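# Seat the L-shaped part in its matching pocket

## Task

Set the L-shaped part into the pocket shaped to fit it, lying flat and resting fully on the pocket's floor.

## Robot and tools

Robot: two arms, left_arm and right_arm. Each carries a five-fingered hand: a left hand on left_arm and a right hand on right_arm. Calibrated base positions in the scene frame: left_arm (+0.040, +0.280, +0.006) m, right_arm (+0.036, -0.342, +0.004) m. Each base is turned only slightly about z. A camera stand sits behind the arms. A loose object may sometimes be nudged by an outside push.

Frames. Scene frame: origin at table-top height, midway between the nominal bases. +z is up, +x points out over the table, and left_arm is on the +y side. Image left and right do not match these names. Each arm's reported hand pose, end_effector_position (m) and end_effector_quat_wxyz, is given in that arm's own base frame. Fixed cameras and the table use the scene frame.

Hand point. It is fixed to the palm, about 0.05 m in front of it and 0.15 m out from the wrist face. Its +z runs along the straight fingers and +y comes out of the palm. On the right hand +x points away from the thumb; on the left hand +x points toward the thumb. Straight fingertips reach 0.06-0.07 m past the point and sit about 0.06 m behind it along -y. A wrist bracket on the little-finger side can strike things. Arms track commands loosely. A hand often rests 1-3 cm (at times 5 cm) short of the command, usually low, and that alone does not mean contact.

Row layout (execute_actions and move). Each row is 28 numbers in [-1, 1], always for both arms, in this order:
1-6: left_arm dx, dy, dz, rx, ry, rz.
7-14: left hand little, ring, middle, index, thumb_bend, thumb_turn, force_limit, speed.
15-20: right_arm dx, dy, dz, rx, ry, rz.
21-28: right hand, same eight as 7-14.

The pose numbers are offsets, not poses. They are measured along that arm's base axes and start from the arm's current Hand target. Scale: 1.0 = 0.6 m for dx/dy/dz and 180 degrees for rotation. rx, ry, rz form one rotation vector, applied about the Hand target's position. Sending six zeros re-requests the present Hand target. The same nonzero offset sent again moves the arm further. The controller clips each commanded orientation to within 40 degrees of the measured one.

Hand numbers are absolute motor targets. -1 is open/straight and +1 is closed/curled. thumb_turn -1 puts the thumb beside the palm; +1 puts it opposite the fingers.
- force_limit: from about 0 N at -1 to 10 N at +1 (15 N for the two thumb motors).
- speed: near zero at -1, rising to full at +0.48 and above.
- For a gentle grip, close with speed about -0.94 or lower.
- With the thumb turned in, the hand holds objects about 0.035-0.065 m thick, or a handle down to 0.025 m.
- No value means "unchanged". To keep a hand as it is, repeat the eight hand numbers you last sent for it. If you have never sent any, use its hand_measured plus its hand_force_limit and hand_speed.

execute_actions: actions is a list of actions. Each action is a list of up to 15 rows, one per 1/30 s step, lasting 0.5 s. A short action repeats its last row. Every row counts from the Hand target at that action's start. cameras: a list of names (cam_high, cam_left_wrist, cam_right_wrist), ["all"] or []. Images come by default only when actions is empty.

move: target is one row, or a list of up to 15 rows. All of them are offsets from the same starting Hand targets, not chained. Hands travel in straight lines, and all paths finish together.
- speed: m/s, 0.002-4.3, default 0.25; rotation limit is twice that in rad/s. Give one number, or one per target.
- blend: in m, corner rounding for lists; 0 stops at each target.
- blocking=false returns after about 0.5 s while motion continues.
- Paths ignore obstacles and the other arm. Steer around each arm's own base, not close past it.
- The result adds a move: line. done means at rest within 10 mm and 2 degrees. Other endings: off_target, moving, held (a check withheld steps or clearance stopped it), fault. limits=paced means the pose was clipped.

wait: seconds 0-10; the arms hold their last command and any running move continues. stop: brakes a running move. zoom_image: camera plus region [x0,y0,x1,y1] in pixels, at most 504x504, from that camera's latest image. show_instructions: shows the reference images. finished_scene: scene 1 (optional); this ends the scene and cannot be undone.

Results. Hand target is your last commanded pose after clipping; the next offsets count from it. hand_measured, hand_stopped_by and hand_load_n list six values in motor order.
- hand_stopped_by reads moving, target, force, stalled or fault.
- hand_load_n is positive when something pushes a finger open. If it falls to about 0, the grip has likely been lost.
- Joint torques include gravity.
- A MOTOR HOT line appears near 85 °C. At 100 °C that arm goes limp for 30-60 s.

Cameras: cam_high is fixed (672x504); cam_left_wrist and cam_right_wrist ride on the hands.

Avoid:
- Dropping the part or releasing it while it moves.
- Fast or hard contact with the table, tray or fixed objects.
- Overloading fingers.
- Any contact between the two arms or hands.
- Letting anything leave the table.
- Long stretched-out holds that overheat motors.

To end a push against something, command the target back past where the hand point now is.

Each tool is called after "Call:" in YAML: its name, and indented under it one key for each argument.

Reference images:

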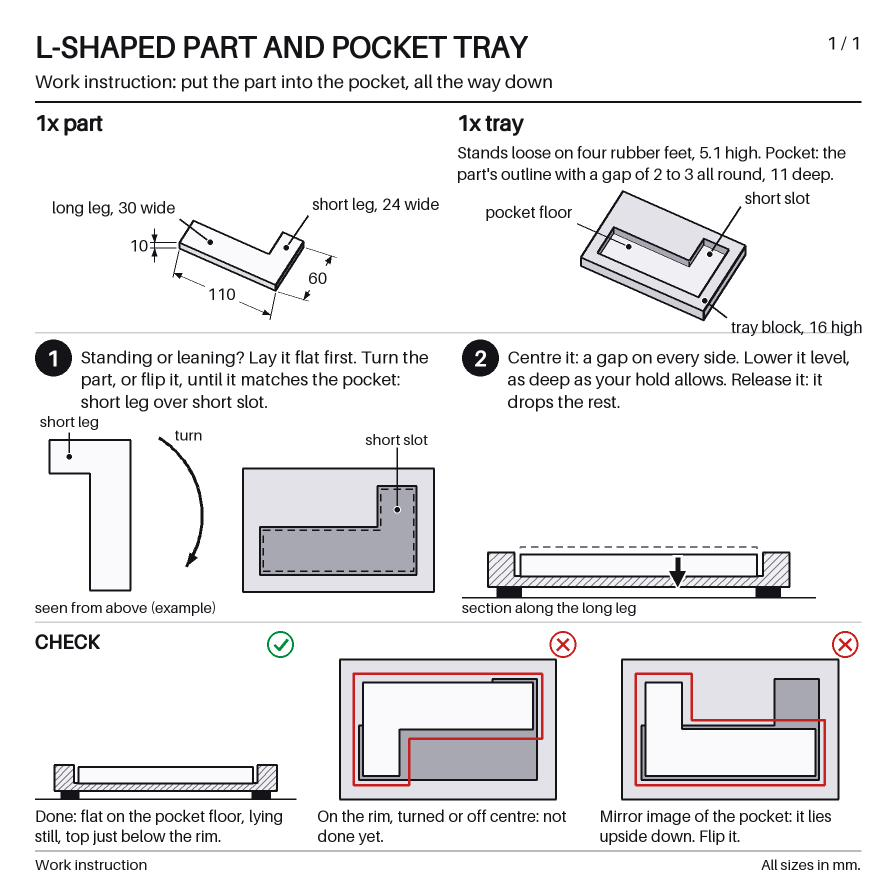

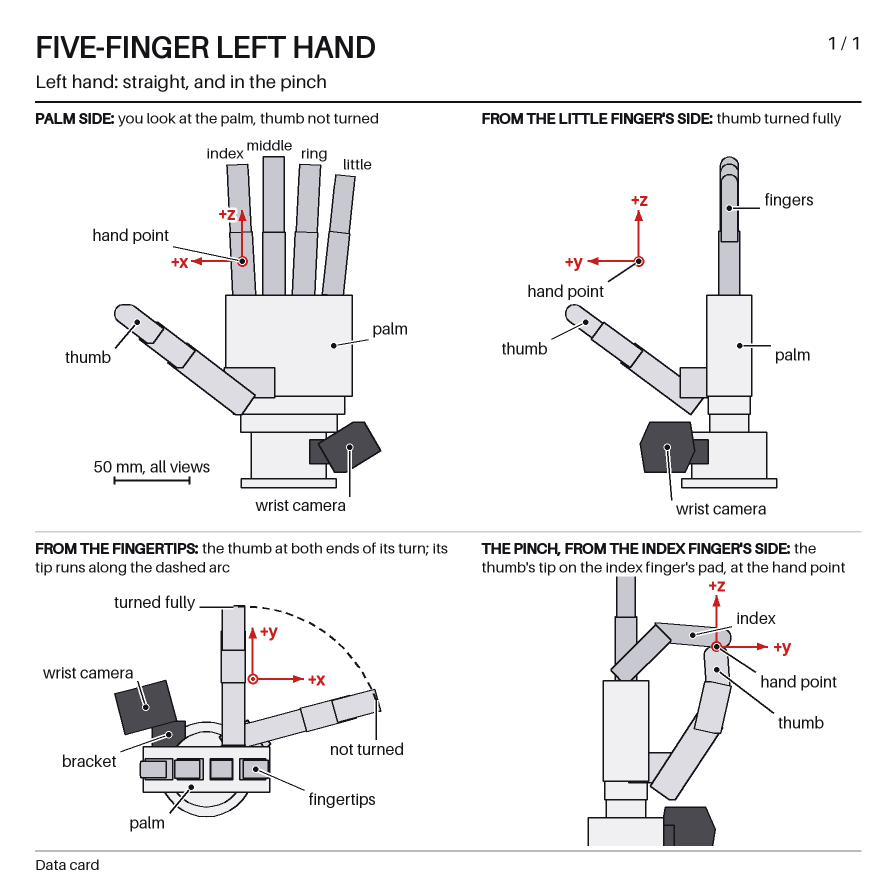

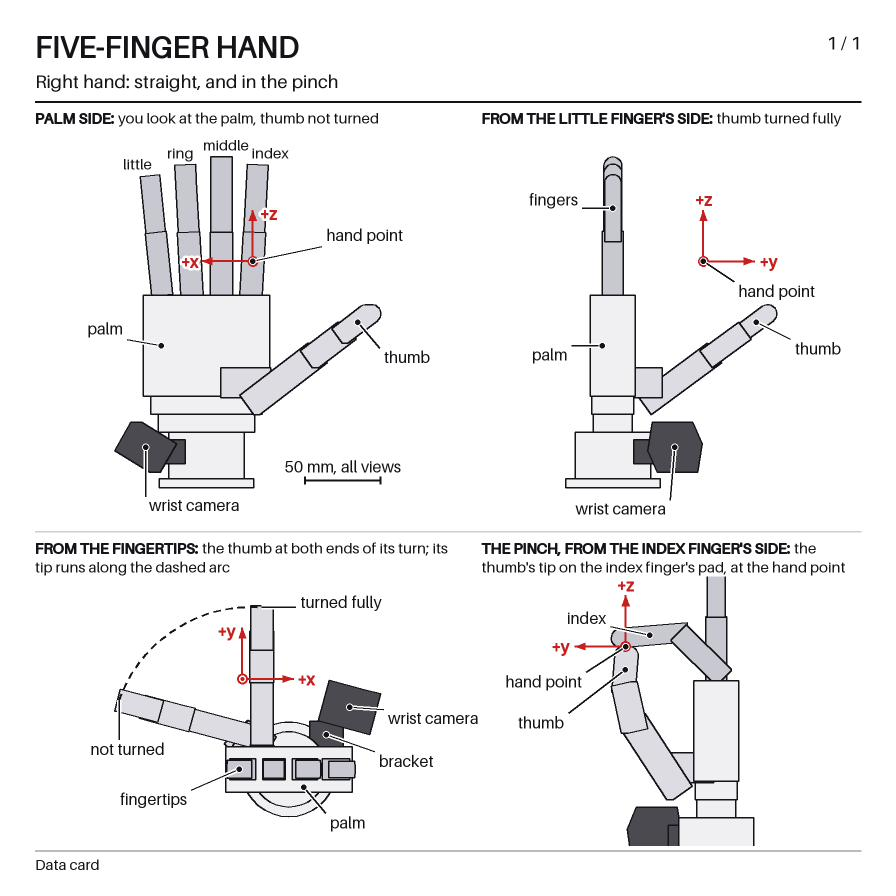

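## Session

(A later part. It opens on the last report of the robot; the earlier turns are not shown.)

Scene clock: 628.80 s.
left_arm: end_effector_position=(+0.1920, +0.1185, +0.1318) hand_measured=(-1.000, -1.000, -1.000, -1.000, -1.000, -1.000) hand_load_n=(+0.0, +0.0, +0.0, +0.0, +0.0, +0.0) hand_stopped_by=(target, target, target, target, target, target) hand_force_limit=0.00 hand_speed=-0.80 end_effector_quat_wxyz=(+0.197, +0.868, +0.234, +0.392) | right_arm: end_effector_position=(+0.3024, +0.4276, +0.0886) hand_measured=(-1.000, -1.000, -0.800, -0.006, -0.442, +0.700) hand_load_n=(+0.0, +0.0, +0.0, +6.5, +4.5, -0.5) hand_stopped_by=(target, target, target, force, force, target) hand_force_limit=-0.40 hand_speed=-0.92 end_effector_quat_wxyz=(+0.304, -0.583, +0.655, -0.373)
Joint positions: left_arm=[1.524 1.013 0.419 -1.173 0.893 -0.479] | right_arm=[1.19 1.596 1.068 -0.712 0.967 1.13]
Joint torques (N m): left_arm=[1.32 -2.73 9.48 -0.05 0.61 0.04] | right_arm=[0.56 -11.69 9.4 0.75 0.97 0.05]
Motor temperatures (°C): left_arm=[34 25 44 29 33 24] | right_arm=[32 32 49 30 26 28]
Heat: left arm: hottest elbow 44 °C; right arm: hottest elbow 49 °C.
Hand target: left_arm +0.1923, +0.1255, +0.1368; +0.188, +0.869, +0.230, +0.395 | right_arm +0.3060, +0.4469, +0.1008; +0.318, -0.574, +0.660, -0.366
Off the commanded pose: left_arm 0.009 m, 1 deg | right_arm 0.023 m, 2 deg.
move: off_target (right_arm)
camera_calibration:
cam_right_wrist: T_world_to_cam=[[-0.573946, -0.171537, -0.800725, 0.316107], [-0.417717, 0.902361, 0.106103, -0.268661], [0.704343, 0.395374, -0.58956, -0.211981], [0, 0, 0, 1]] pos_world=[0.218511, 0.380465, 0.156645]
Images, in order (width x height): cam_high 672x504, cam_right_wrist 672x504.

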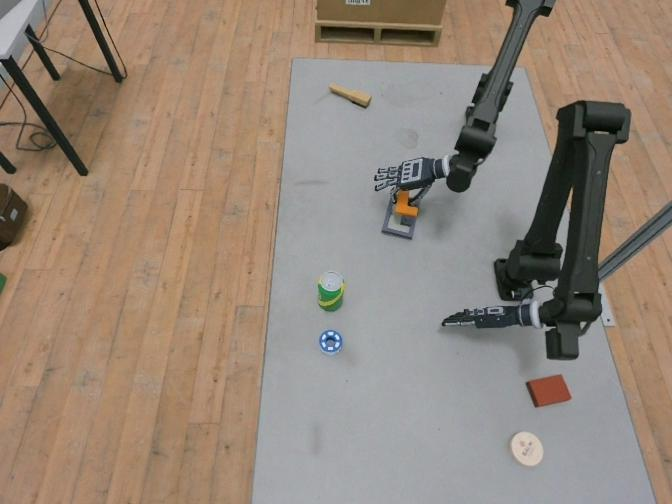

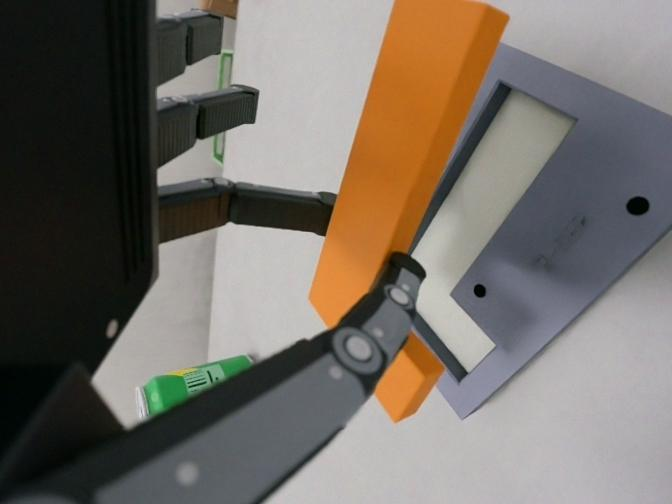

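Call:
move:
  target: [0,0,0,0,0,0,-1,-1,-1,-1,-1,-1,0,-0.8,0.01,0.0085,-0.08,0.0171,-0.0094,-0.0189,-1,-1,-0.8,0.25,-0.2,0.7,-0.4,-0.92]
  speed: 0.06
  cameras: ["cam_high","cam_right_wrist"]

Call:
zoom_image:
  camera: "cam_right_wrist"
  region: [280, 230, 520, 470]

Call:
zoom_image:
  camera: "cam_right_wrist"
  region: [320, 0, 540, 220]

Scene clock: 680.17 s.
left_arm: end_effector_position=(+0.1920, +0.1185, +0.1318) hand_measured=(-1.000, -1.000, -1.000, -1.000, -1.000, -1.000) hand_load_n=(+0.0, +0.0, +0.0, +0.0, +0.0, +0.0) hand_stopped_by=(target, target, target, target, target, target) hand_force_limit=0.00 hand_speed=-0.80 end_effector_quat_wxyz=(+0.197, +0.868, +0.234, +0.392) | right_arm: end_effector_position=(+0.3134, +0.4442, +0.0542) hand_measured=(-1.000, -1.000, -0.800, -0.006, -0.442, +0.700) hand_load_n=(+0.0, +0.0, +0.0, +6.5, +4.5, -0.5) hand_stopped_by=(target, target, target, force, force, target) hand_force_limit=-0.40 hand_speed=-0.92 end_effector_quat_wxyz=(+0.324, -0.546, +0.678, -0.370)
Joint positions: left_arm=[1.524 1.013 0.419 -1.173 0.893 -0.479] | right_arm=[1.192 1.692 1.068 -0.623 0.996 1.232]
Joint torques (N m): left_arm=[1.26 -2.73 9.5 -0.06 0.61 0.04] | right_arm=[0.62 -13.45 6.27 1.59 0.98 0.05]
Heat: left arm: hottest elbow 45 °C; right arm: hottest elbow 47 °C.
Hand target: left_arm +0.1923, +0.1255, +0.1368; +0.188, +0.869, +0.230, +0.395 | right_arm +0.3121, +0.4520, +0.0528; +0.332, -0.540, +0.682, -0.366
Off the commanded pose: left_arm 0.009 m, 1 deg | right_arm 0.008 m, 1 deg.
move: done
camera_calibration:
cam_right_wrist: T_world_to_cam=[[-0.551566, -0.082011, -0.83009, 0.252557], [-0.367388, 0.917315, 0.153488, -0.300442], [0.748867, 0.389624, -0.53609, -0.260865], [0, 0, 0, 1]] pos_world=[0.224276, 0.397952, 0.115913]
Images, in order (width x height): cam_high 672x504, cam_right_wrist 672x504.

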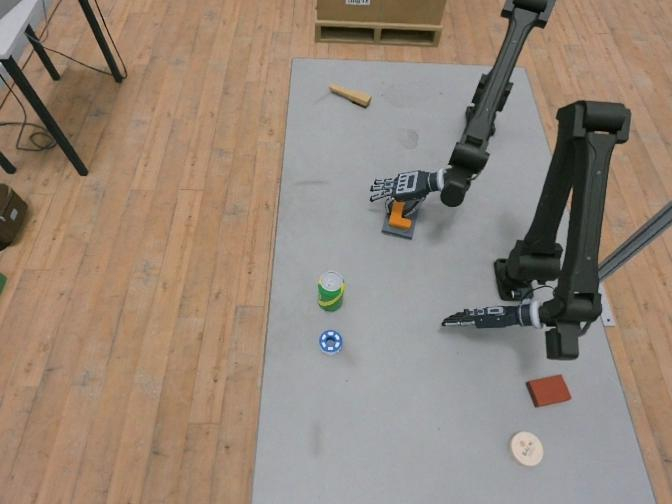

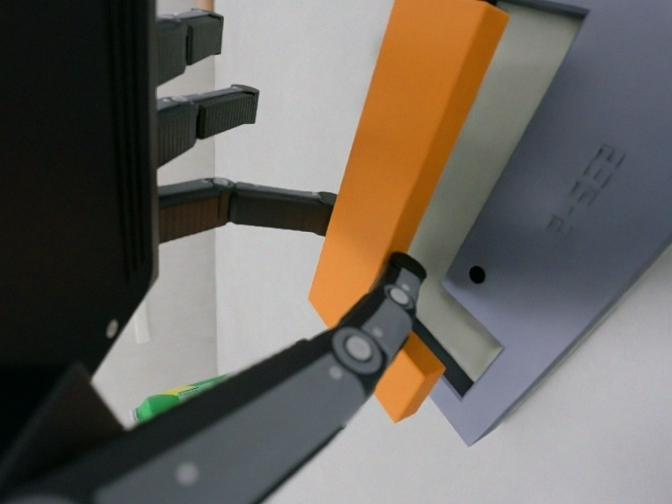

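Scaled by 2.100 from the camera's 672x504 image, which has a finer 960x720 frame.

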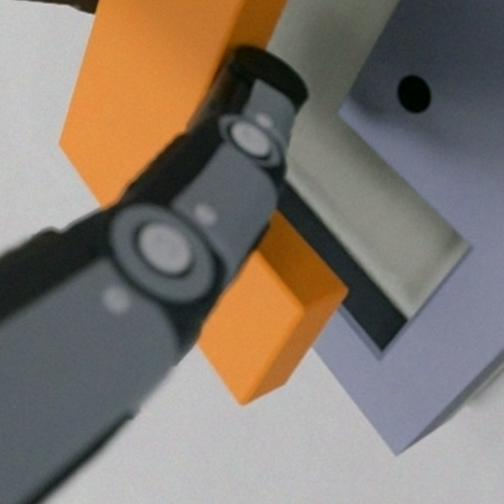

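Scaled by 2.291 from the camera's 672x504 image, which has a finer 960x720 frame.

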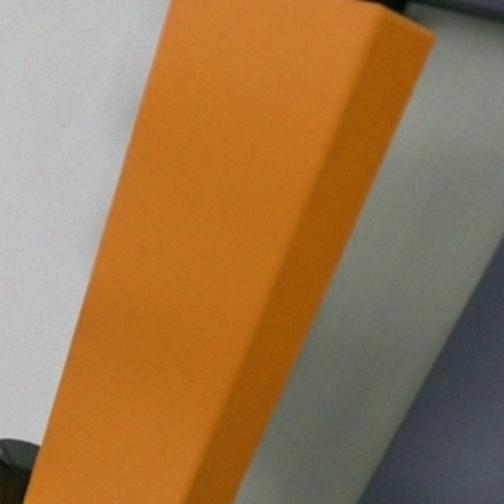

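Call:
move:
  target: [0,0,0,0,0,0,-1,-1,-1,-1,-1,-1,0,-0.8,-0.0085,-0.0115,-0.022,0,0,0,-1,-1,-0.8,0.25,-0.2,0.7,-0.4,-0.92]
  speed: 0.04
  cameras: ["cam_right_wrist"]

Call:
zoom_image:
  camera: "cam_right_wrist"
  region: [290, 230, 530, 470]

Call:
zoom_image:
  camera: "cam_right_wrist"
  region: [320, 0, 600, 220]

Scene clock: 704.10 s.
left_arm: end_effector_position=(+0.1920, +0.1185, +0.1318) hand_measured=(-1.000, -1.000, -1.000, -1.000, -1.000, -1.000) hand_load_n=(+0.0, +0.0, +0.0, +0.0, +0.0, +0.0) hand_stopped_by=(target, target, target, target, target, target) hand_force_limit=0.00 hand_speed=-0.80 end_effector_quat_wxyz=(+0.197, +0.868, +0.234, +0.392) | right_arm: end_effector_position=(+0.3107, +0.4415, +0.0457) hand_measured=(-1.000, -1.000, -0.800, -0.006, -0.442, +0.700) hand_load_n=(+0.0, +0.0, +0.0, +6.0, +4.5, -0.5) hand_stopped_by=(target, target, target, force, force, target) hand_force_limit=-0.40 hand_speed=-0.92 end_effector_quat_wxyz=(+0.328, -0.542, +0.680, -0.368)
Joint positions: left_arm=[1.524 1.013 0.419 -1.173 0.893 -0.479] | right_arm=[1.196 1.696 1.042 -0.59 0.997 1.24]
Joint torques (N m): left_arm=[1.26 -2.73 9.48 -0.08 0.61 0.03] | right_arm=[0.85 -13.1 5.45 1.5 0.99 0.04]
Heat: left arm: hottest elbow 45 °C; right arm: hottest elbow 45 °C.
Hand target: left_arm +0.1923, +0.1255, +0.1368; +0.188, +0.869, +0.230, +0.395 | right_arm +0.3069, +0.4451, +0.0397; +0.332, -0.540, +0.681, -0.366
Off the commanded pose: left_arm 0.009 m, 1 deg | right_arm 0.008 m, 1 deg.
move: done
camera_calibration:
cam_right_wrist: T_world_to_cam=[[-0.548204, -0.0721773, -0.833225, 0.238485], [-0.366577, 0.916208, 0.161816, -0.297827], [0.751727, 0.394149, -0.528727, -0.265536], [0, 0, 0, 1]] pos_world=[0.221173, 0.394745, 0.106508]
Images, in order (width x height): cam_right_wrist 672x504.

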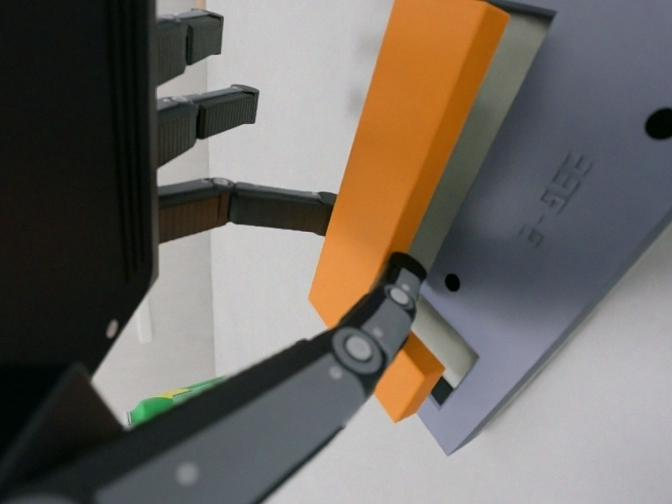

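Scaled by 2.100 from the camera's 672x504 image, which has a finer 960x720 frame.

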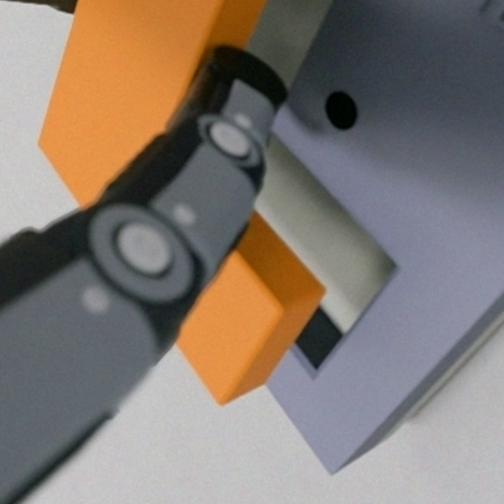

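Scaled by 1.800 from the camera's 672x504 image, which has a finer 960x720 frame.

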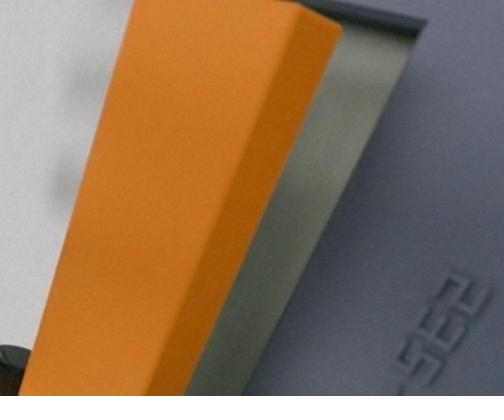

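Call:
move:
  target: [0,0,0,0,0,0,-1,-1,-1,-1,-1,-1,0,-0.8,-0.0067,-0.0067,-0.0185,-0.005,0.0015,0,-1,-1,-0.8,0.25,-0.2,0.7,-0.4,-0.92]
  speed: 0.04
  cameras: ["cam_right_wrist"]

Call:
zoom_image:
  camera: "cam_right_wrist"
  region: [290, 230, 530, 470]

Call:
zoom_image:
  camera: "cam_right_wrist"
  region: [320, 0, 600, 220]

Scene clock: 736.33 s.
left_arm: end_effector_position=(+0.1920, +0.1185, +0.1318) hand_measured=(-1.000, -1.000, -1.000, -1.000, -1.000, -1.000) hand_load_n=(+0.0, +0.0, +0.0, +0.0, -0.5, +0.0) hand_stopped_by=(target, target, target, target, target, target) hand_force_limit=0.00 hand_speed=-0.80 end_effector_quat_wxyz=(+0.197, +0.868, +0.234, +0.392) | right_arm: end_effector_position=(+0.3068, +0.4376, +0.0347) hand_measured=(-1.000, -1.000, -0.800, -0.006, -0.442, +0.700) hand_load_n=(+0.0, +0.0, +0.0, +6.5, +4.5, -0.5) hand_stopped_by=(target, target, target, force, force, target) hand_force_limit=-0.40 hand_speed=-0.92 end_effector_quat_wxyz=(+0.322, -0.546, +0.678, -0.372)
Joint positions: left_arm=[1.524 1.013 0.419 -1.173 0.893 -0.479] | right_arm=[1.201 1.71 1.03 -0.587 1 1.249]
Joint torques (N m): left_arm=[1.32 -2.78 9.48 -0.08 0.61 0.03] | right_arm=[0.73 -13.1 5.34 1.57 0.98 0.04]
Motor temperatures (°C): left_arm=[34 25 45 29 33 24] | right_arm=[32 33 44 30 27 28]
Heat: left arm: hottest elbow 45 °C; right arm: hottest elbow 44 °C.
Hand target: left_arm +0.1923, +0.1255, +0.1368; +0.188, +0.869, +0.230, +0.395 | right_arm +0.3030, +0.4411, +0.0287; +0.326, -0.543, +0.679, -0.370
Off the commanded pose: left_arm 0.009 m, 1 deg | right_arm 0.008 m, 1 deg.
move: done
camera_calibration:
cam_right_wrist: T_world_to_cam=[[-0.551694, -0.0852827, -0.829675, 0.233603], [-0.365938, 0.91865, 0.148903, -0.294654], [0.749482, 0.385759, -0.538022, -0.262212], [0, 0, 0, 1]] pos_world=[0.217576, 0.391756, 0.0966133]
Images, in order (width x height): cam_right_wrist 672x504.

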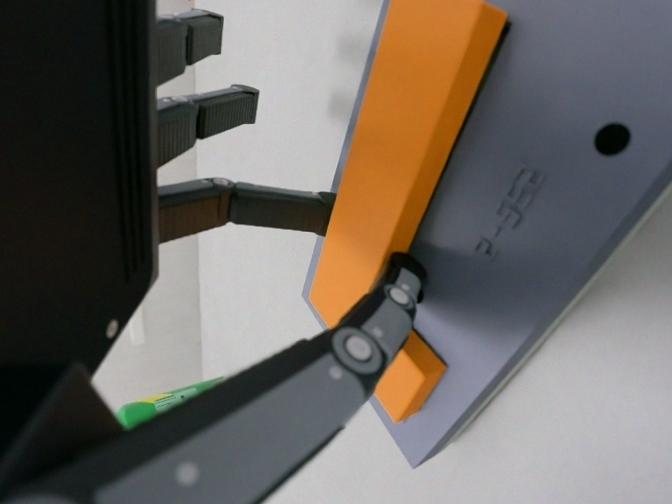

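Scaled by 2.100 from the camera's 672x504 image, which has a finer 960x720 frame.

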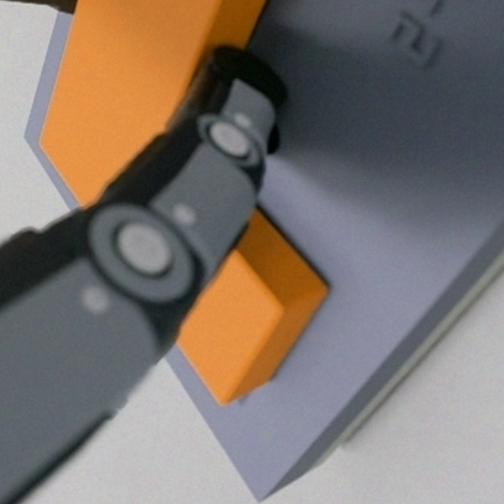

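Scaled by 1.800 from the camera's 672x504 image, which has a finer 960x720 frame.

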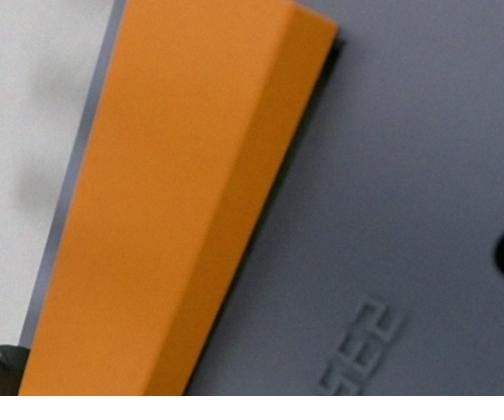

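Call:
move:
  target: [0,0,0,0,0,0,-1,-1,-1,-1,-1,-1,0,-0.8,0.008,0.008,0,0,0,0,-1,-1,-0.8,0.25,-0.2,0.7,-0.4,-0.92]
  speed: 0.03
  cameras: ["cam_right_wrist"]

Call:
zoom_image:
  camera: "cam_right_wrist"
  region: [290, 230, 530, 470]

Call:
zoom_image:
  camera: "cam_right_wrist"
  region: [320, 0, 600, 220]

Scene clock: 764.17 s.
left_arm: end_effector_position=(+0.1920, +0.1185, +0.1318) hand_measured=(-1.000, -1.000, -1.000, -1.000, -1.000, -1.000) hand_load_n=(+0.0, +0.0, +0.0, +0.0, +0.0, +0.0) hand_stopped_by=(target, target, target, target, target, target) hand_force_limit=0.00 hand_speed=-0.80 end_effector_quat_wxyz=(+0.197, +0.868, +0.234, +0.392) | right_arm: end_effector_position=(+0.3071, +0.4380, +0.0339) hand_measured=(-1.000, -1.000, -0.800, -0.006, -0.442, +0.700) hand_load_n=(+0.0, +0.0, +0.0, +7.0, +3.5, -1.0) hand_stopped_by=(target, target, target, force, force, target) hand_force_limit=-0.40 hand_speed=-0.92 end_effector_quat_wxyz=(+0.323, -0.545, +0.678, -0.372)
Joint positions: left_arm=[1.524 1.013 0.419 -1.173 0.893 -0.479] | right_arm=[1.201 1.712 1.03 -0.583 1.001 1.249]
Joint torques (N m): left_arm=[1.32 -2.78 9.48 -0.08 0.61 0.03] | right_arm=[0.21 -12.34 6.48 1.46 0.88 -0.06]
Heat: left arm: hottest elbow 45 °C; right arm: hottest elbow 43 °C.
Hand target: left_arm +0.1923, +0.1255, +0.1368; +0.188, +0.869, +0.230, +0.395 | right_arm +0.3077, +0.4459, +0.0285; +0.326, -0.543, +0.679, -0.370
Off the commanded pose: left_arm 0.009 m, 1 deg | right_arm 0.009 m, 1 deg.
move: done
camera_calibration:
cam_right_wrist: T_world_to_cam=[[-0.550723, -0.0840882, -0.830442, 0.232393], [-0.365669, 0.918663, 0.149479, -0.294933], [0.750327, 0.385988, -0.536677, -0.263403], [0, 0, 0, 1]] pos_world=[0.217775, 0.392156, 0.0957124]
Images, in order (width x height): cam_right_wrist 672x504.

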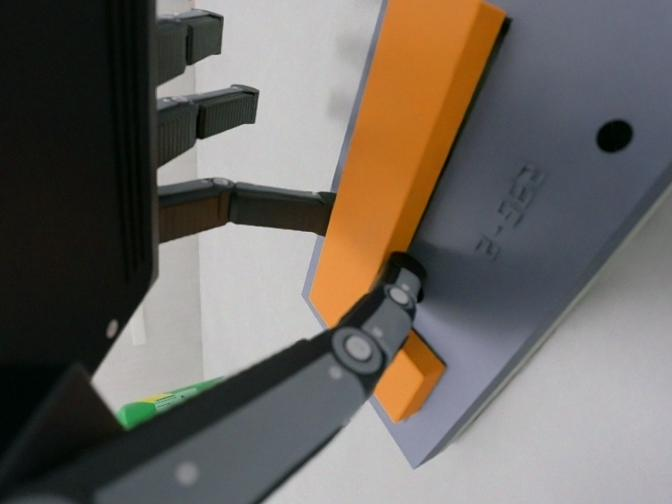

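Scaled by 2.100 from the camera's 672x504 image, which has a finer 960x720 frame.

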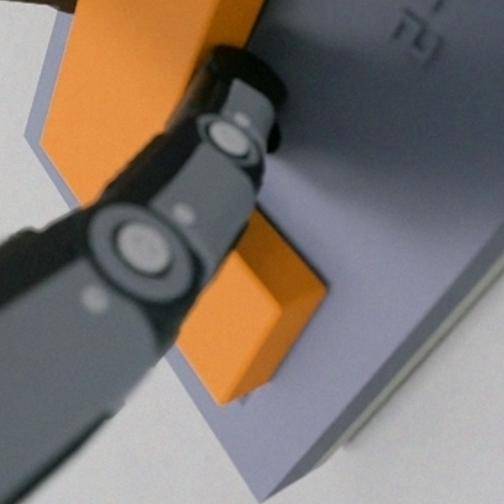

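Scaled by 1.800 from the camera's 672x504 image, which has a finer 960x720 frame.

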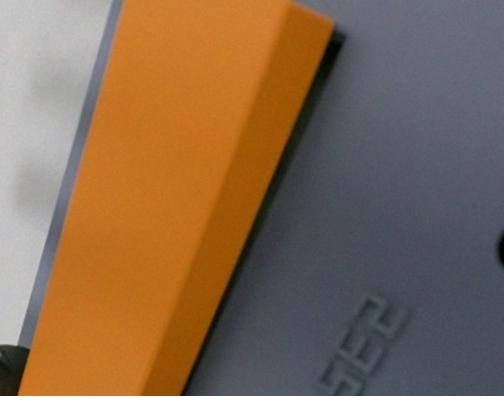

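Call:
move:
  target:
    - [0,0,0,0,0,0,-1,-1,-1,-1,-1,-1,0,-0.8,0.0172,0.0185,0.0358,0,0,0,-1,-1,-0.8,0.25,-0.2,0.7,-0.4,-0.92]
    - [0,0,0,0,0,0,-1,-1,-1,-1,-1,-1,0,-0.8,-0.0053,-0.004,0.0035,0,0,0,-1,-1,-0.8,0.25,-0.2,0.7,-0.4,-0.92]
  speed: 0.04
  cameras: ["cam_right_wrist"]

Call:
zoom_image:
  camera: "cam_right_wrist"
  region: [290, 230, 530, 470]

Call:
zoom_image:
  camera: "cam_right_wrist"
  region: [320, 0, 600, 220]

Scene clock: 806.70 s.
left_arm: end_effector_position=(+0.1920, +0.1185, +0.1318) hand_measured=(-1.000, -1.000, -1.000, -1.000, -1.000, -1.000) hand_load_n=(+0.0, +0.0, +0.0, +0.0, +0.0, +0.0) hand_stopped_by=(target, target, target, target, target, target) hand_force_limit=0.00 hand_speed=-0.80 end_effector_quat_wxyz=(+0.197, +0.868, +0.234, +0.392) | right_arm: end_effector_position=(+0.3080, +0.4402, +0.0364) hand_measured=(-1.000, -1.000, -0.800, -0.006, -0.442, +0.700) hand_load_n=(+0.0, +0.0, +0.0, +6.5, +4.5, -0.5) hand_stopped_by=(target, target, target, force, force, target) hand_force_limit=-0.40 hand_speed=-0.92 end_effector_quat_wxyz=(+0.322, -0.545, +0.678, -0.373)
Joint positions: left_arm=[1.524 1.013 0.419 -1.173 0.893 -0.479] | right_arm=[1.201 1.713 1.04 -0.593 1.001 1.249]
Joint torques (N m): left_arm=[1.32 -2.78 9.48 -0.08 0.61 0.03] | right_arm=[0.56 -12.98 5.37 1.58 0.93 0.01]
Heat: left arm: hottest elbow 45 °C; right arm: hottest elbow 44 °C.
Hand target: left_arm +0.1923, +0.1255, +0.1368; +0.188, +0.869, +0.230, +0.395 | right_arm +0.3046, +0.4434, +0.0306; +0.326, -0.543, +0.679, -0.370
Off the commanded pose: left_arm 0.009 m, 1 deg | right_arm 0.007 m, 1 deg.
move: done
camera_calibration:
cam_right_wrist: T_world_to_cam=[[-0.550931, -0.0846613, -0.830245, 0.235411], [-0.365664, 0.91875, 0.14896, -0.297075], [0.750176, 0.385657, -0.537125, -0.263417], [0, 0, 0, 1]] pos_world=[0.218675, 0.394456, 0.0982126]
Images, in order (width x height): cam_right_wrist 672x504.

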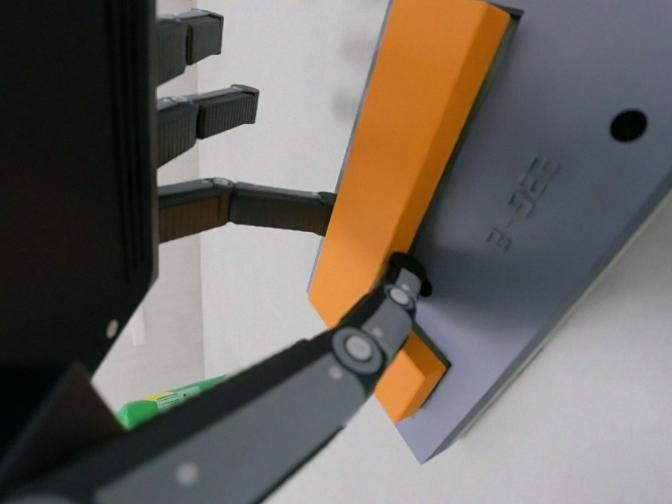

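Scaled by 2.100 from the camera's 672x504 image, which has a finer 960x720 frame.

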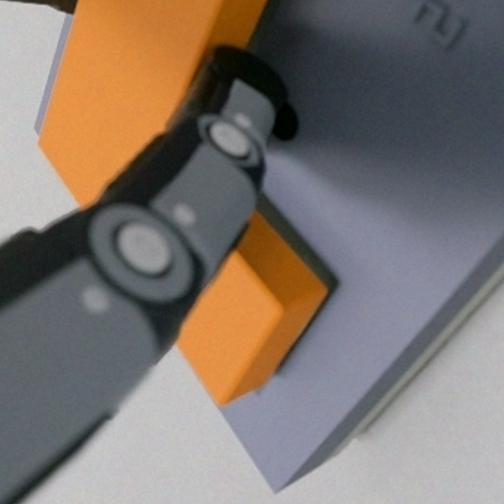

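Scaled by 1.800 from the camera's 672x504 image, which has a finer 960x720 frame.

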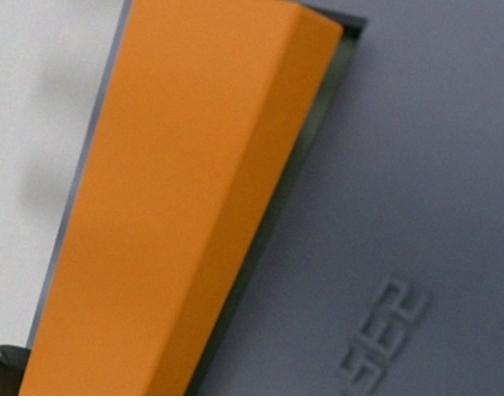

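Call:
move:
  target:
    - [0,0,0,0,0,0,-1,-1,-1,-1,-1,-1,0,-0.8,0.0223,0.0227,0.0323,0,0,0,-1,-1,-0.8,0.25,-0.2,0.7,-0.4,-0.92]
    - [0,0,0,0,0,0,-1,-1,-1,-1,-1,-1,0,-0.8,0.0003,-0.0013,-0.0037,0,0,0,-1,-1,-0.8,0.25,-0.2,0.7,-0.4,-0.92]
  speed: 0.04
  cameras: ["cam_right_wrist"]

Call:
zoom_image:
  camera: "cam_right_wrist"
  region: [290, 0, 540, 250]

Call:
zoom_image:
  camera: "cam_right_wrist"
  region: [290, 230, 530, 470]

Scene clock: 830.07 s.
left_arm: end_effector_position=(+0.1920, +0.1185, +0.1318) hand_measured=(-1.000, -1.000, -1.000, -1.000, -1.000, -1.000) hand_load_n=(+0.0, +0.0, +0.0, +0.0, +0.0, +0.0) hand_stopped_by=(target, target, target, target, target, target) hand_force_limit=0.00 hand_speed=-0.80 end_effector_quat_wxyz=(+0.197, +0.868, +0.234, +0.392) | right_arm: end_effector_position=(+0.3078, +0.4399, +0.0346) hand_measured=(-1.000, -1.000, -0.800, -0.006, -0.442, +0.700) hand_load_n=(+0.0, +0.0, +0.0, +6.5, +4.5, -0.5) hand_stopped_by=(target, target, target, force, force, target) hand_force_limit=-0.40 hand_speed=-0.92 end_effector_quat_wxyz=(+0.323, -0.545, +0.678, -0.372)
Joint positions: left_arm=[1.524 1.013 0.419 -1.173 0.893 -0.479] | right_arm=[1.201 1.715 1.036 -0.585 1.001 1.249]
Joint torques (N m): left_arm=[1.32 -2.73 9.47 -0.06 0.61 0.04] | right_arm=[0.67 -13.16 5.37 1.55 0.91 0.01]
Heat: left arm: hottest elbow 45 °C; right arm: hottest elbow 42 °C.
Hand target: left_arm +0.1923, +0.1255, +0.1368; +0.188, +0.869, +0.230, +0.395 | right_arm +0.3047, +0.4426, +0.0284; +0.326, -0.543, +0.679, -0.370
Off the commanded pose: left_arm 0.009 m, 1 deg | right_arm 0.007 m, 0 deg.
move: done
camera_calibration:
cam_right_wrist: T_world_to_cam=[[-0.550265, -0.0828842, -0.830866, 0.232894], [-0.365769, 0.918437, 0.150621, -0.296418], [0.750614, 0.386786, -0.5357, -0.264772], [0, 0, 0, 1]] pos_world=[0.218474, 0.393955, 0.0963118]
Images, in order (width x height): cam_right_wrist 672x504.

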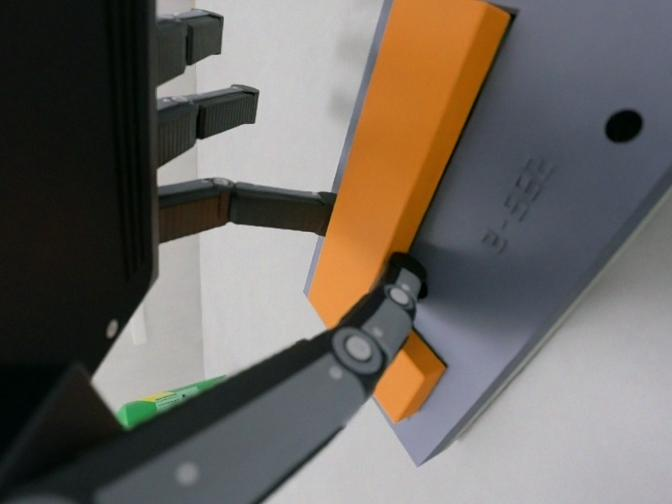

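Scaled by 2.016 from the camera's 672x504 image, which has a finer 960x720 frame.

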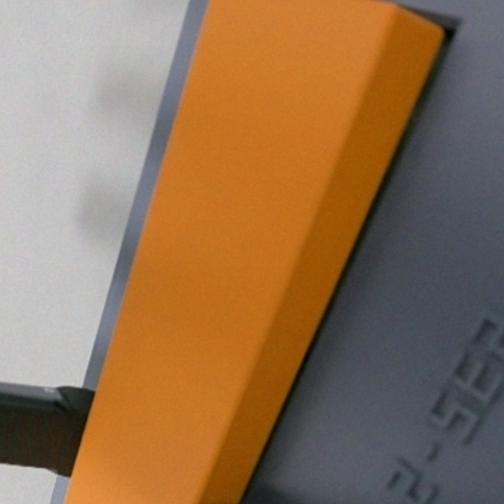

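Scaled by 2.100 from the camera's 672x504 image, which has a finer 960x720 frame.

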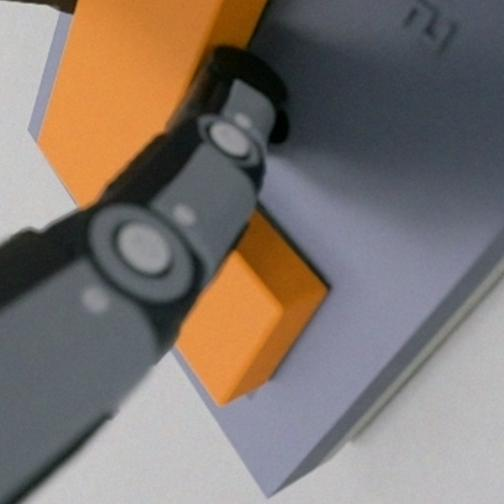

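Call:
execute_actions:
  actions:
    - [[0,0,0,0,0,0,-1,-1,-1,-1,-1,-1,0,-0.8,0,0,0,0,0,0,-1,-1,-0.8,-0.25,-0.45,0.7,-0.4,-0.85]]
  cameras: ["cam_high","cam_right_wrist"]

Scene clock: 849.67 s.
left_arm: end_effector_position=(+0.1920, +0.1185, +0.1318) hand_measured=(-1.000, -1.000, -1.000, -1.000, -1.000, -1.000) hand_load_n=(+0.0, +0.0, +0.0, +0.0, +0.0, +0.0) hand_stopped_by=(target, target, target, target, target, target) hand_force_limit=0.00 hand_speed=-0.80 end_effector_quat_wxyz=(+0.197, +0.868, +0.234, +0.392) | right_arm: end_effector_position=(+0.3079, +0.4400, +0.0347) hand_measured=(-1.000, -1.000, -0.800, -0.250, -0.450, +0.700) hand_load_n=(+0.0, +0.0, +0.0, +0.0, +0.0, +0.0) hand_stopped_by=(target, target, target, target, target, target) hand_force_limit=-0.40 hand_speed=-0.85 end_effector_quat_wxyz=(+0.323, -0.545, +0.678, -0.372)
Joint positions: left_arm=[1.524 1.013 0.419 -1.173 0.893 -0.479] | right_arm=[1.201 1.715 1.036 -0.584 1.001 1.249]
Joint torques (N m): left_arm=[1.26 -2.73 9.48 -0.08 0.61 0.04] | right_arm=[0.73 -13.22 5.33 1.55 0.91 0]
Heat: left arm: hottest elbow 45 °C; right arm: hottest elbow 42 °C.
Hand target: left_arm +0.1923, +0.1255, +0.1368; +0.188, +0.869, +0.230, +0.395 | right_arm +0.3048, +0.4427, +0.0285; +0.326, -0.543, +0.679, -0.370
Off the commanded pose: left_arm 0.009 m, 1 deg | right_arm 0.007 m, 0 deg.
camera_calibration:
cam_right_wrist: T_world_to_cam=[[-0.550186, -0.0825582, -0.830951, 0.232764], [-0.365759, 0.91839, 0.150929, -0.296523], [0.750677, 0.386967, -0.535482, -0.264916], [0, 0, 0, 1]] pos_world=[0.218474, 0.394054, 0.0963117]
Images, in order (width x height): cam_high 672x504, cam_right_wrist 672x504.

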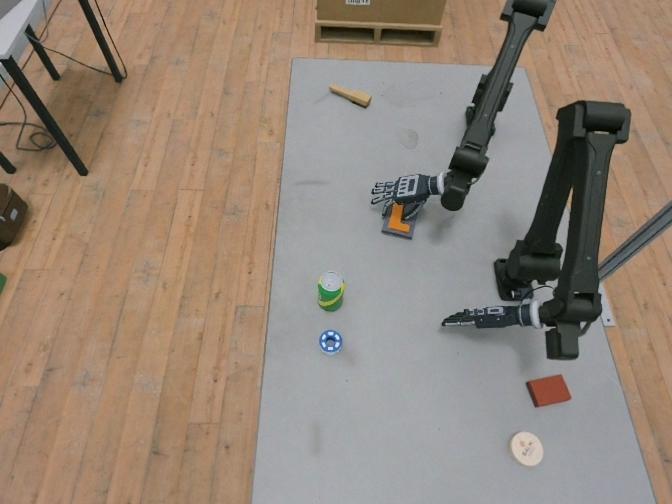

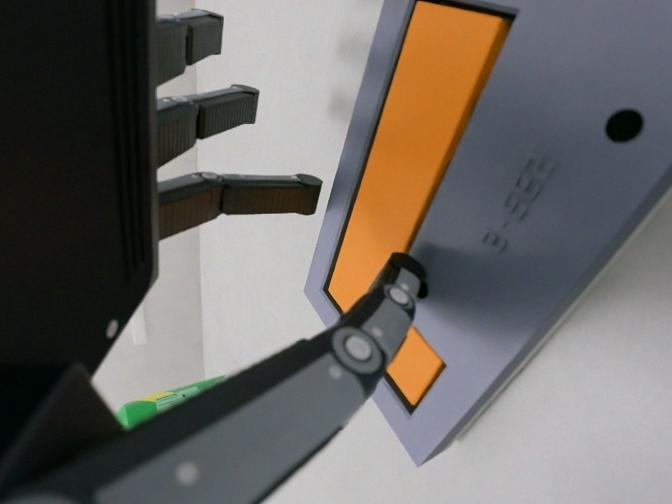

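Call:
zoom_image:
  camera: "cam_right_wrist"
  region: [300, 0, 552, 252]

Call:
zoom_image:
  camera: "cam_right_wrist"
  region: [290, 220, 542, 472]

Scaled by 2.000 from the camera's 672x504 image, which has a finer 960x720 frame.

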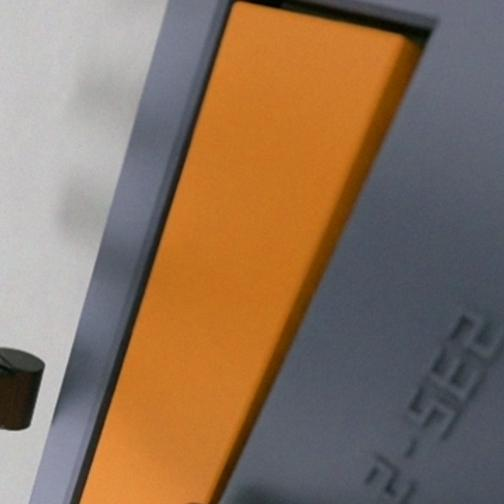

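Scaled by 2.000 from the camera's 672x504 image, which has a finer 960x720 frame.

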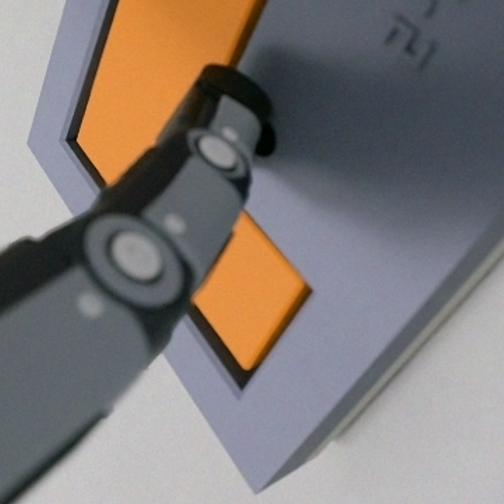

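Call:
zoom_image:
  camera: "cam_high"
  region: [360, 160, 460, 250]

Scaled by 5.040 from the camera's 672x504 image, which has a finer 960x720 frame.

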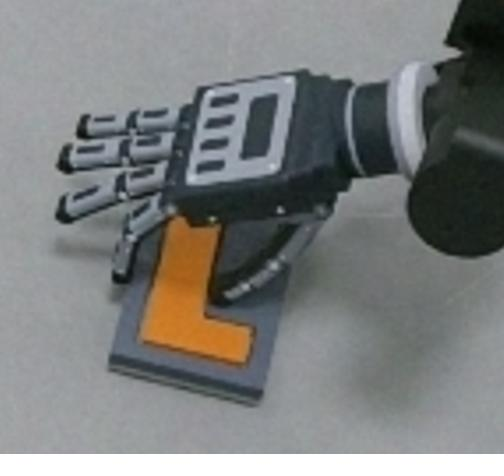

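Call:
move:
  target: [0,0,0,0,0,0,-1,-1,-1,-1,-1,-1,0,-0.8,0,0,0.167,0,0,0,-1,-1,-0.8,-0.25,-0.45,0.7,-0.4,-0.85]
  speed: 0.15
  cameras: ["cam_high","cam_right_wrist"]

Scene clock: 885.67 s.
left_arm: end_effector_position=(+0.1920, +0.1185, +0.1318) hand_measured=(-1.000, -1.000, -1.000, -1.000, -1.000, -1.000) hand_load_n=(+0.0, +0.0, +0.0, +0.0, +0.0, +0.0) hand_stopped_by=(target, target, target, target, target, target) hand_force_limit=0.00 hand_speed=-0.80 end_effector_quat_wxyz=(+0.197, +0.868, +0.234, +0.392) | right_arm: end_effector_position=(+0.3021, +0.4252, +0.1111) hand_measured=(-1.000, -1.000, -0.800, -0.250, -0.450, +0.700) hand_load_n=(+0.0, +0.0, +0.0, +0.0, +0.0, +0.0) hand_stopped_by=(target, target, target, target, target, target) hand_force_limit=-0.40 hand_speed=-0.85 end_effector_quat_wxyz=(+0.309, -0.553, +0.674, -0.380)
Joint positions: left_arm=[1.524 1.013 0.419 -1.173 0.893 -0.479] | right_arm=[1.201 1.579 1.107 -0.828 1.001 1.249]
Joint torques (N m): left_arm=[1.32 -2.78 9.48 -0.08 0.61 0.04] | right_arm=[0.67 -13.1 9.4 0.88 0.91 -0.02]
Heat: left arm: hottest elbow 46 °C; right arm: hottest elbow 42 °C.
Hand target: left_arm +0.1923, +0.1255, +0.1368; +0.188, +0.869, +0.230, +0.395 | right_arm +0.3048, +0.4428, +0.1288; +0.326, -0.543, +0.679, -0.370
Off the commanded pose: left_arm 0.009 m, 1 deg | right_arm 0.025 m, 3 deg.
move: off_target (right_arm)
camera_calibration:
cam_right_wrist: T_world_to_cam=[[-0.561348, -0.111457, -0.82004, 0.30634], [-0.363993, 0.923151, 0.123696, -0.296039], [0.743234, 0.367925, -0.558779, -0.200983], [0, 0, 0, 1]] pos_world=[0.213584, 0.381379, 0.175525]
Images, in order (width x height): cam_high 672x504, cam_right_wrist 672x504.

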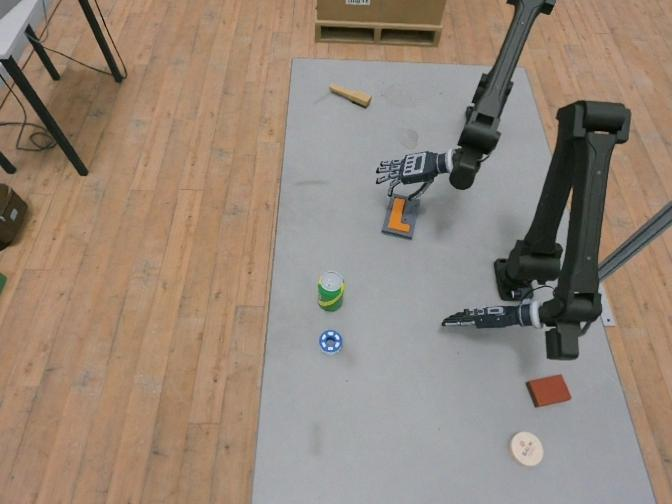

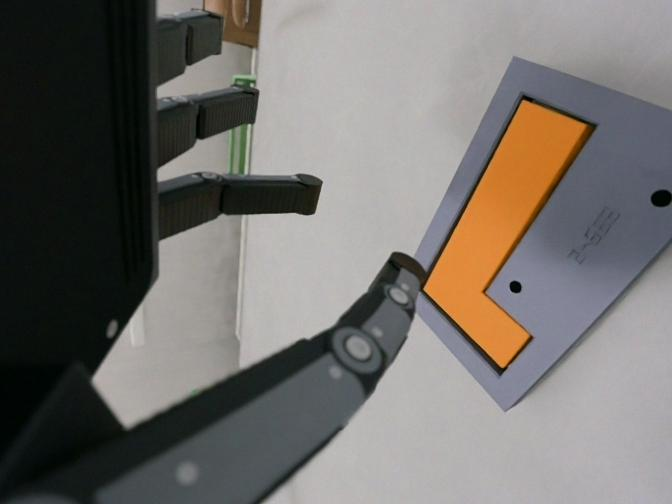

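Call:
zoom_image:
  camera: "cam_right_wrist"
  region: [410, 60, 662, 249]

Call:
zoom_image:
  camera: "cam_right_wrist"
  region: [400, 200, 652, 452]

Call:
zoom_image:
  camera: "cam_high"
  region: [360, 180, 440, 250]

Scaled by 2.000 from the camera's 672x504 image, which has a finer 960x720 frame.

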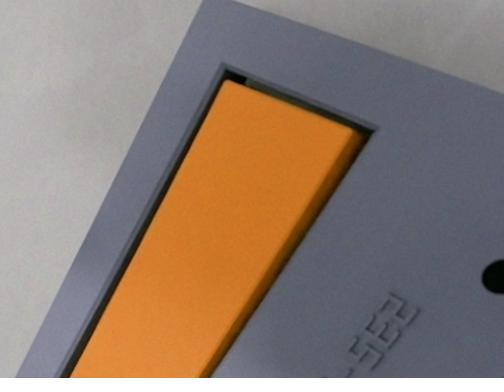

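Scaled by 2.000 from the camera's 672x504 image, which has a finer 960x720 frame.

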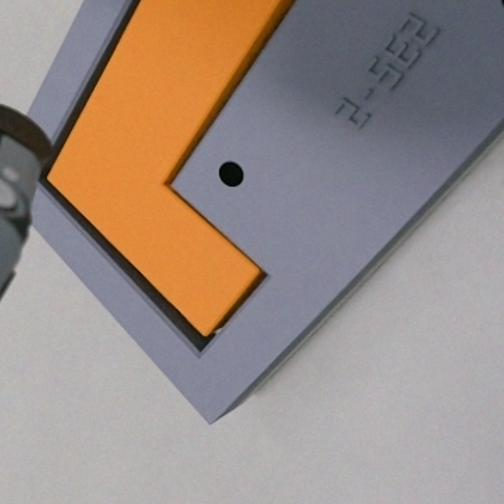

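Scaled by 6.300 from the camera's 672x504 image, which has a finer 960x720 frame.

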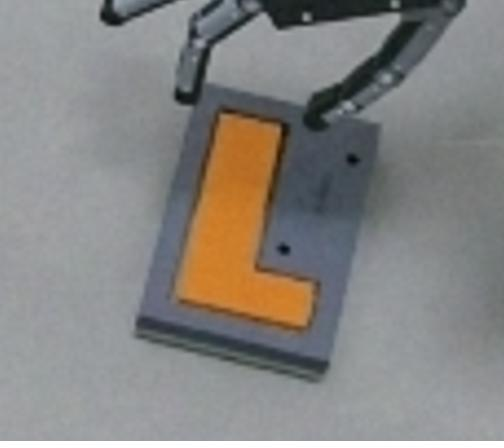

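Call:
move:
  target: [0,0,0,0,0,0,-1,-1,-1,-1,-1,-1,0,-0.8,-0.02,-0.2,0.05,0,0,0,-1,-1,-0.8,-0.25,-0.45,0.7,-0.4,-0.85]
  speed: 0.25
  cameras: ["cam_high","cam_right_wrist"]

Scene clock: 922.53 s.
left_arm: end_effector_position=(+0.1920, +0.1185, +0.1318) hand_measured=(-1.000, -1.000, -1.000, -1.000, -1.000, -1.000) hand_load_n=(+0.0, +0.0, +0.0, +0.0, -0.5, +0.0) hand_stopped_by=(target, target, target, target, target, target) hand_force_limit=0.00 hand_speed=-0.80 end_effector_quat_wxyz=(+0.197, +0.868, +0.234, +0.392) | right_arm: end_effector_position=(+0.2908, +0.3253, +0.1581) hand_measured=(-1.000, -1.000, -0.800, -0.250, -0.450, +0.700) hand_load_n=(-0.5, -0.5, +0.0, +0.0, +0.0, +0.0) hand_stopped_by=(target, target, target, target, target, target) hand_force_limit=-0.40 hand_speed=-0.85 end_effector_quat_wxyz=(+0.326, -0.542, +0.681, -0.370)
Joint positions: left_arm=[1.524 1.013 0.419 -1.173 0.893 -0.479] | right_arm=[1.128 1.239 0.878 -0.795 0.975 1.131]
Joint torques (N m): left_arm=[1.32 -2.78 9.5 -0.08 0.61 0.03] | right_arm=[-0.67 -9.23 6.48 1.76 0.65 -0.35]
Heat: left arm: hottest elbow 46 °C; right arm: hottest elbow 43 °C.
Hand target: left_arm +0.1923, +0.1255, +0.1368; +0.188, +0.869, +0.230, +0.395 | right_arm +0.2927, +0.3228, +0.1587; +0.326, -0.543, +0.679, -0.370
Off the commanded pose: left_arm 0.009 m, 1 deg | right_arm 0.003 m, 0 deg.
move: done
camera_calibration:
cam_right_wrist: T_world_to_cam=[[-0.548976, -0.0732587, -0.832622, 0.3134], [-0.363167, 0.918114, 0.158668, -0.217922], [0.752818, 0.389486, -0.530628, -0.143814], [0, 0, 0, 1]] pos_world=[0.201173, 0.27905, 0.219209]
Images, in order (width x height): cam_high 672x504, cam_right_wrist 672x504.

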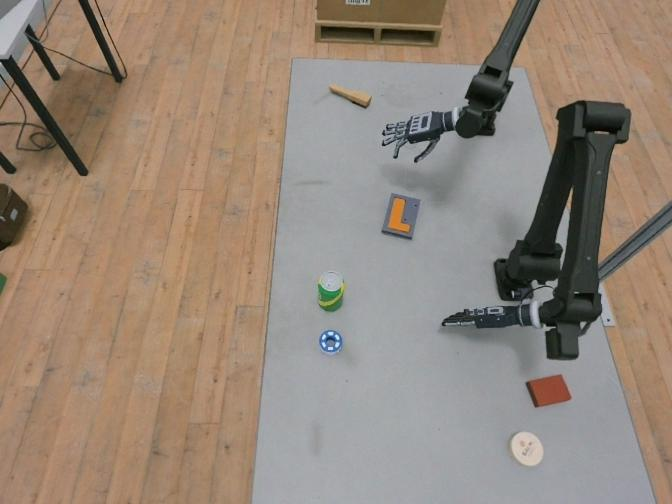

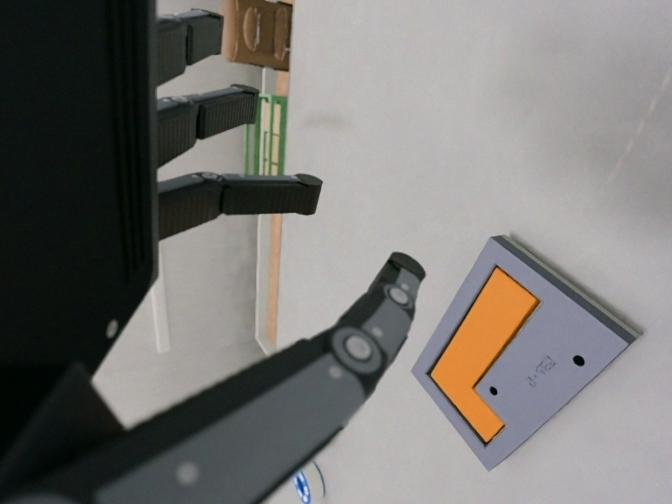

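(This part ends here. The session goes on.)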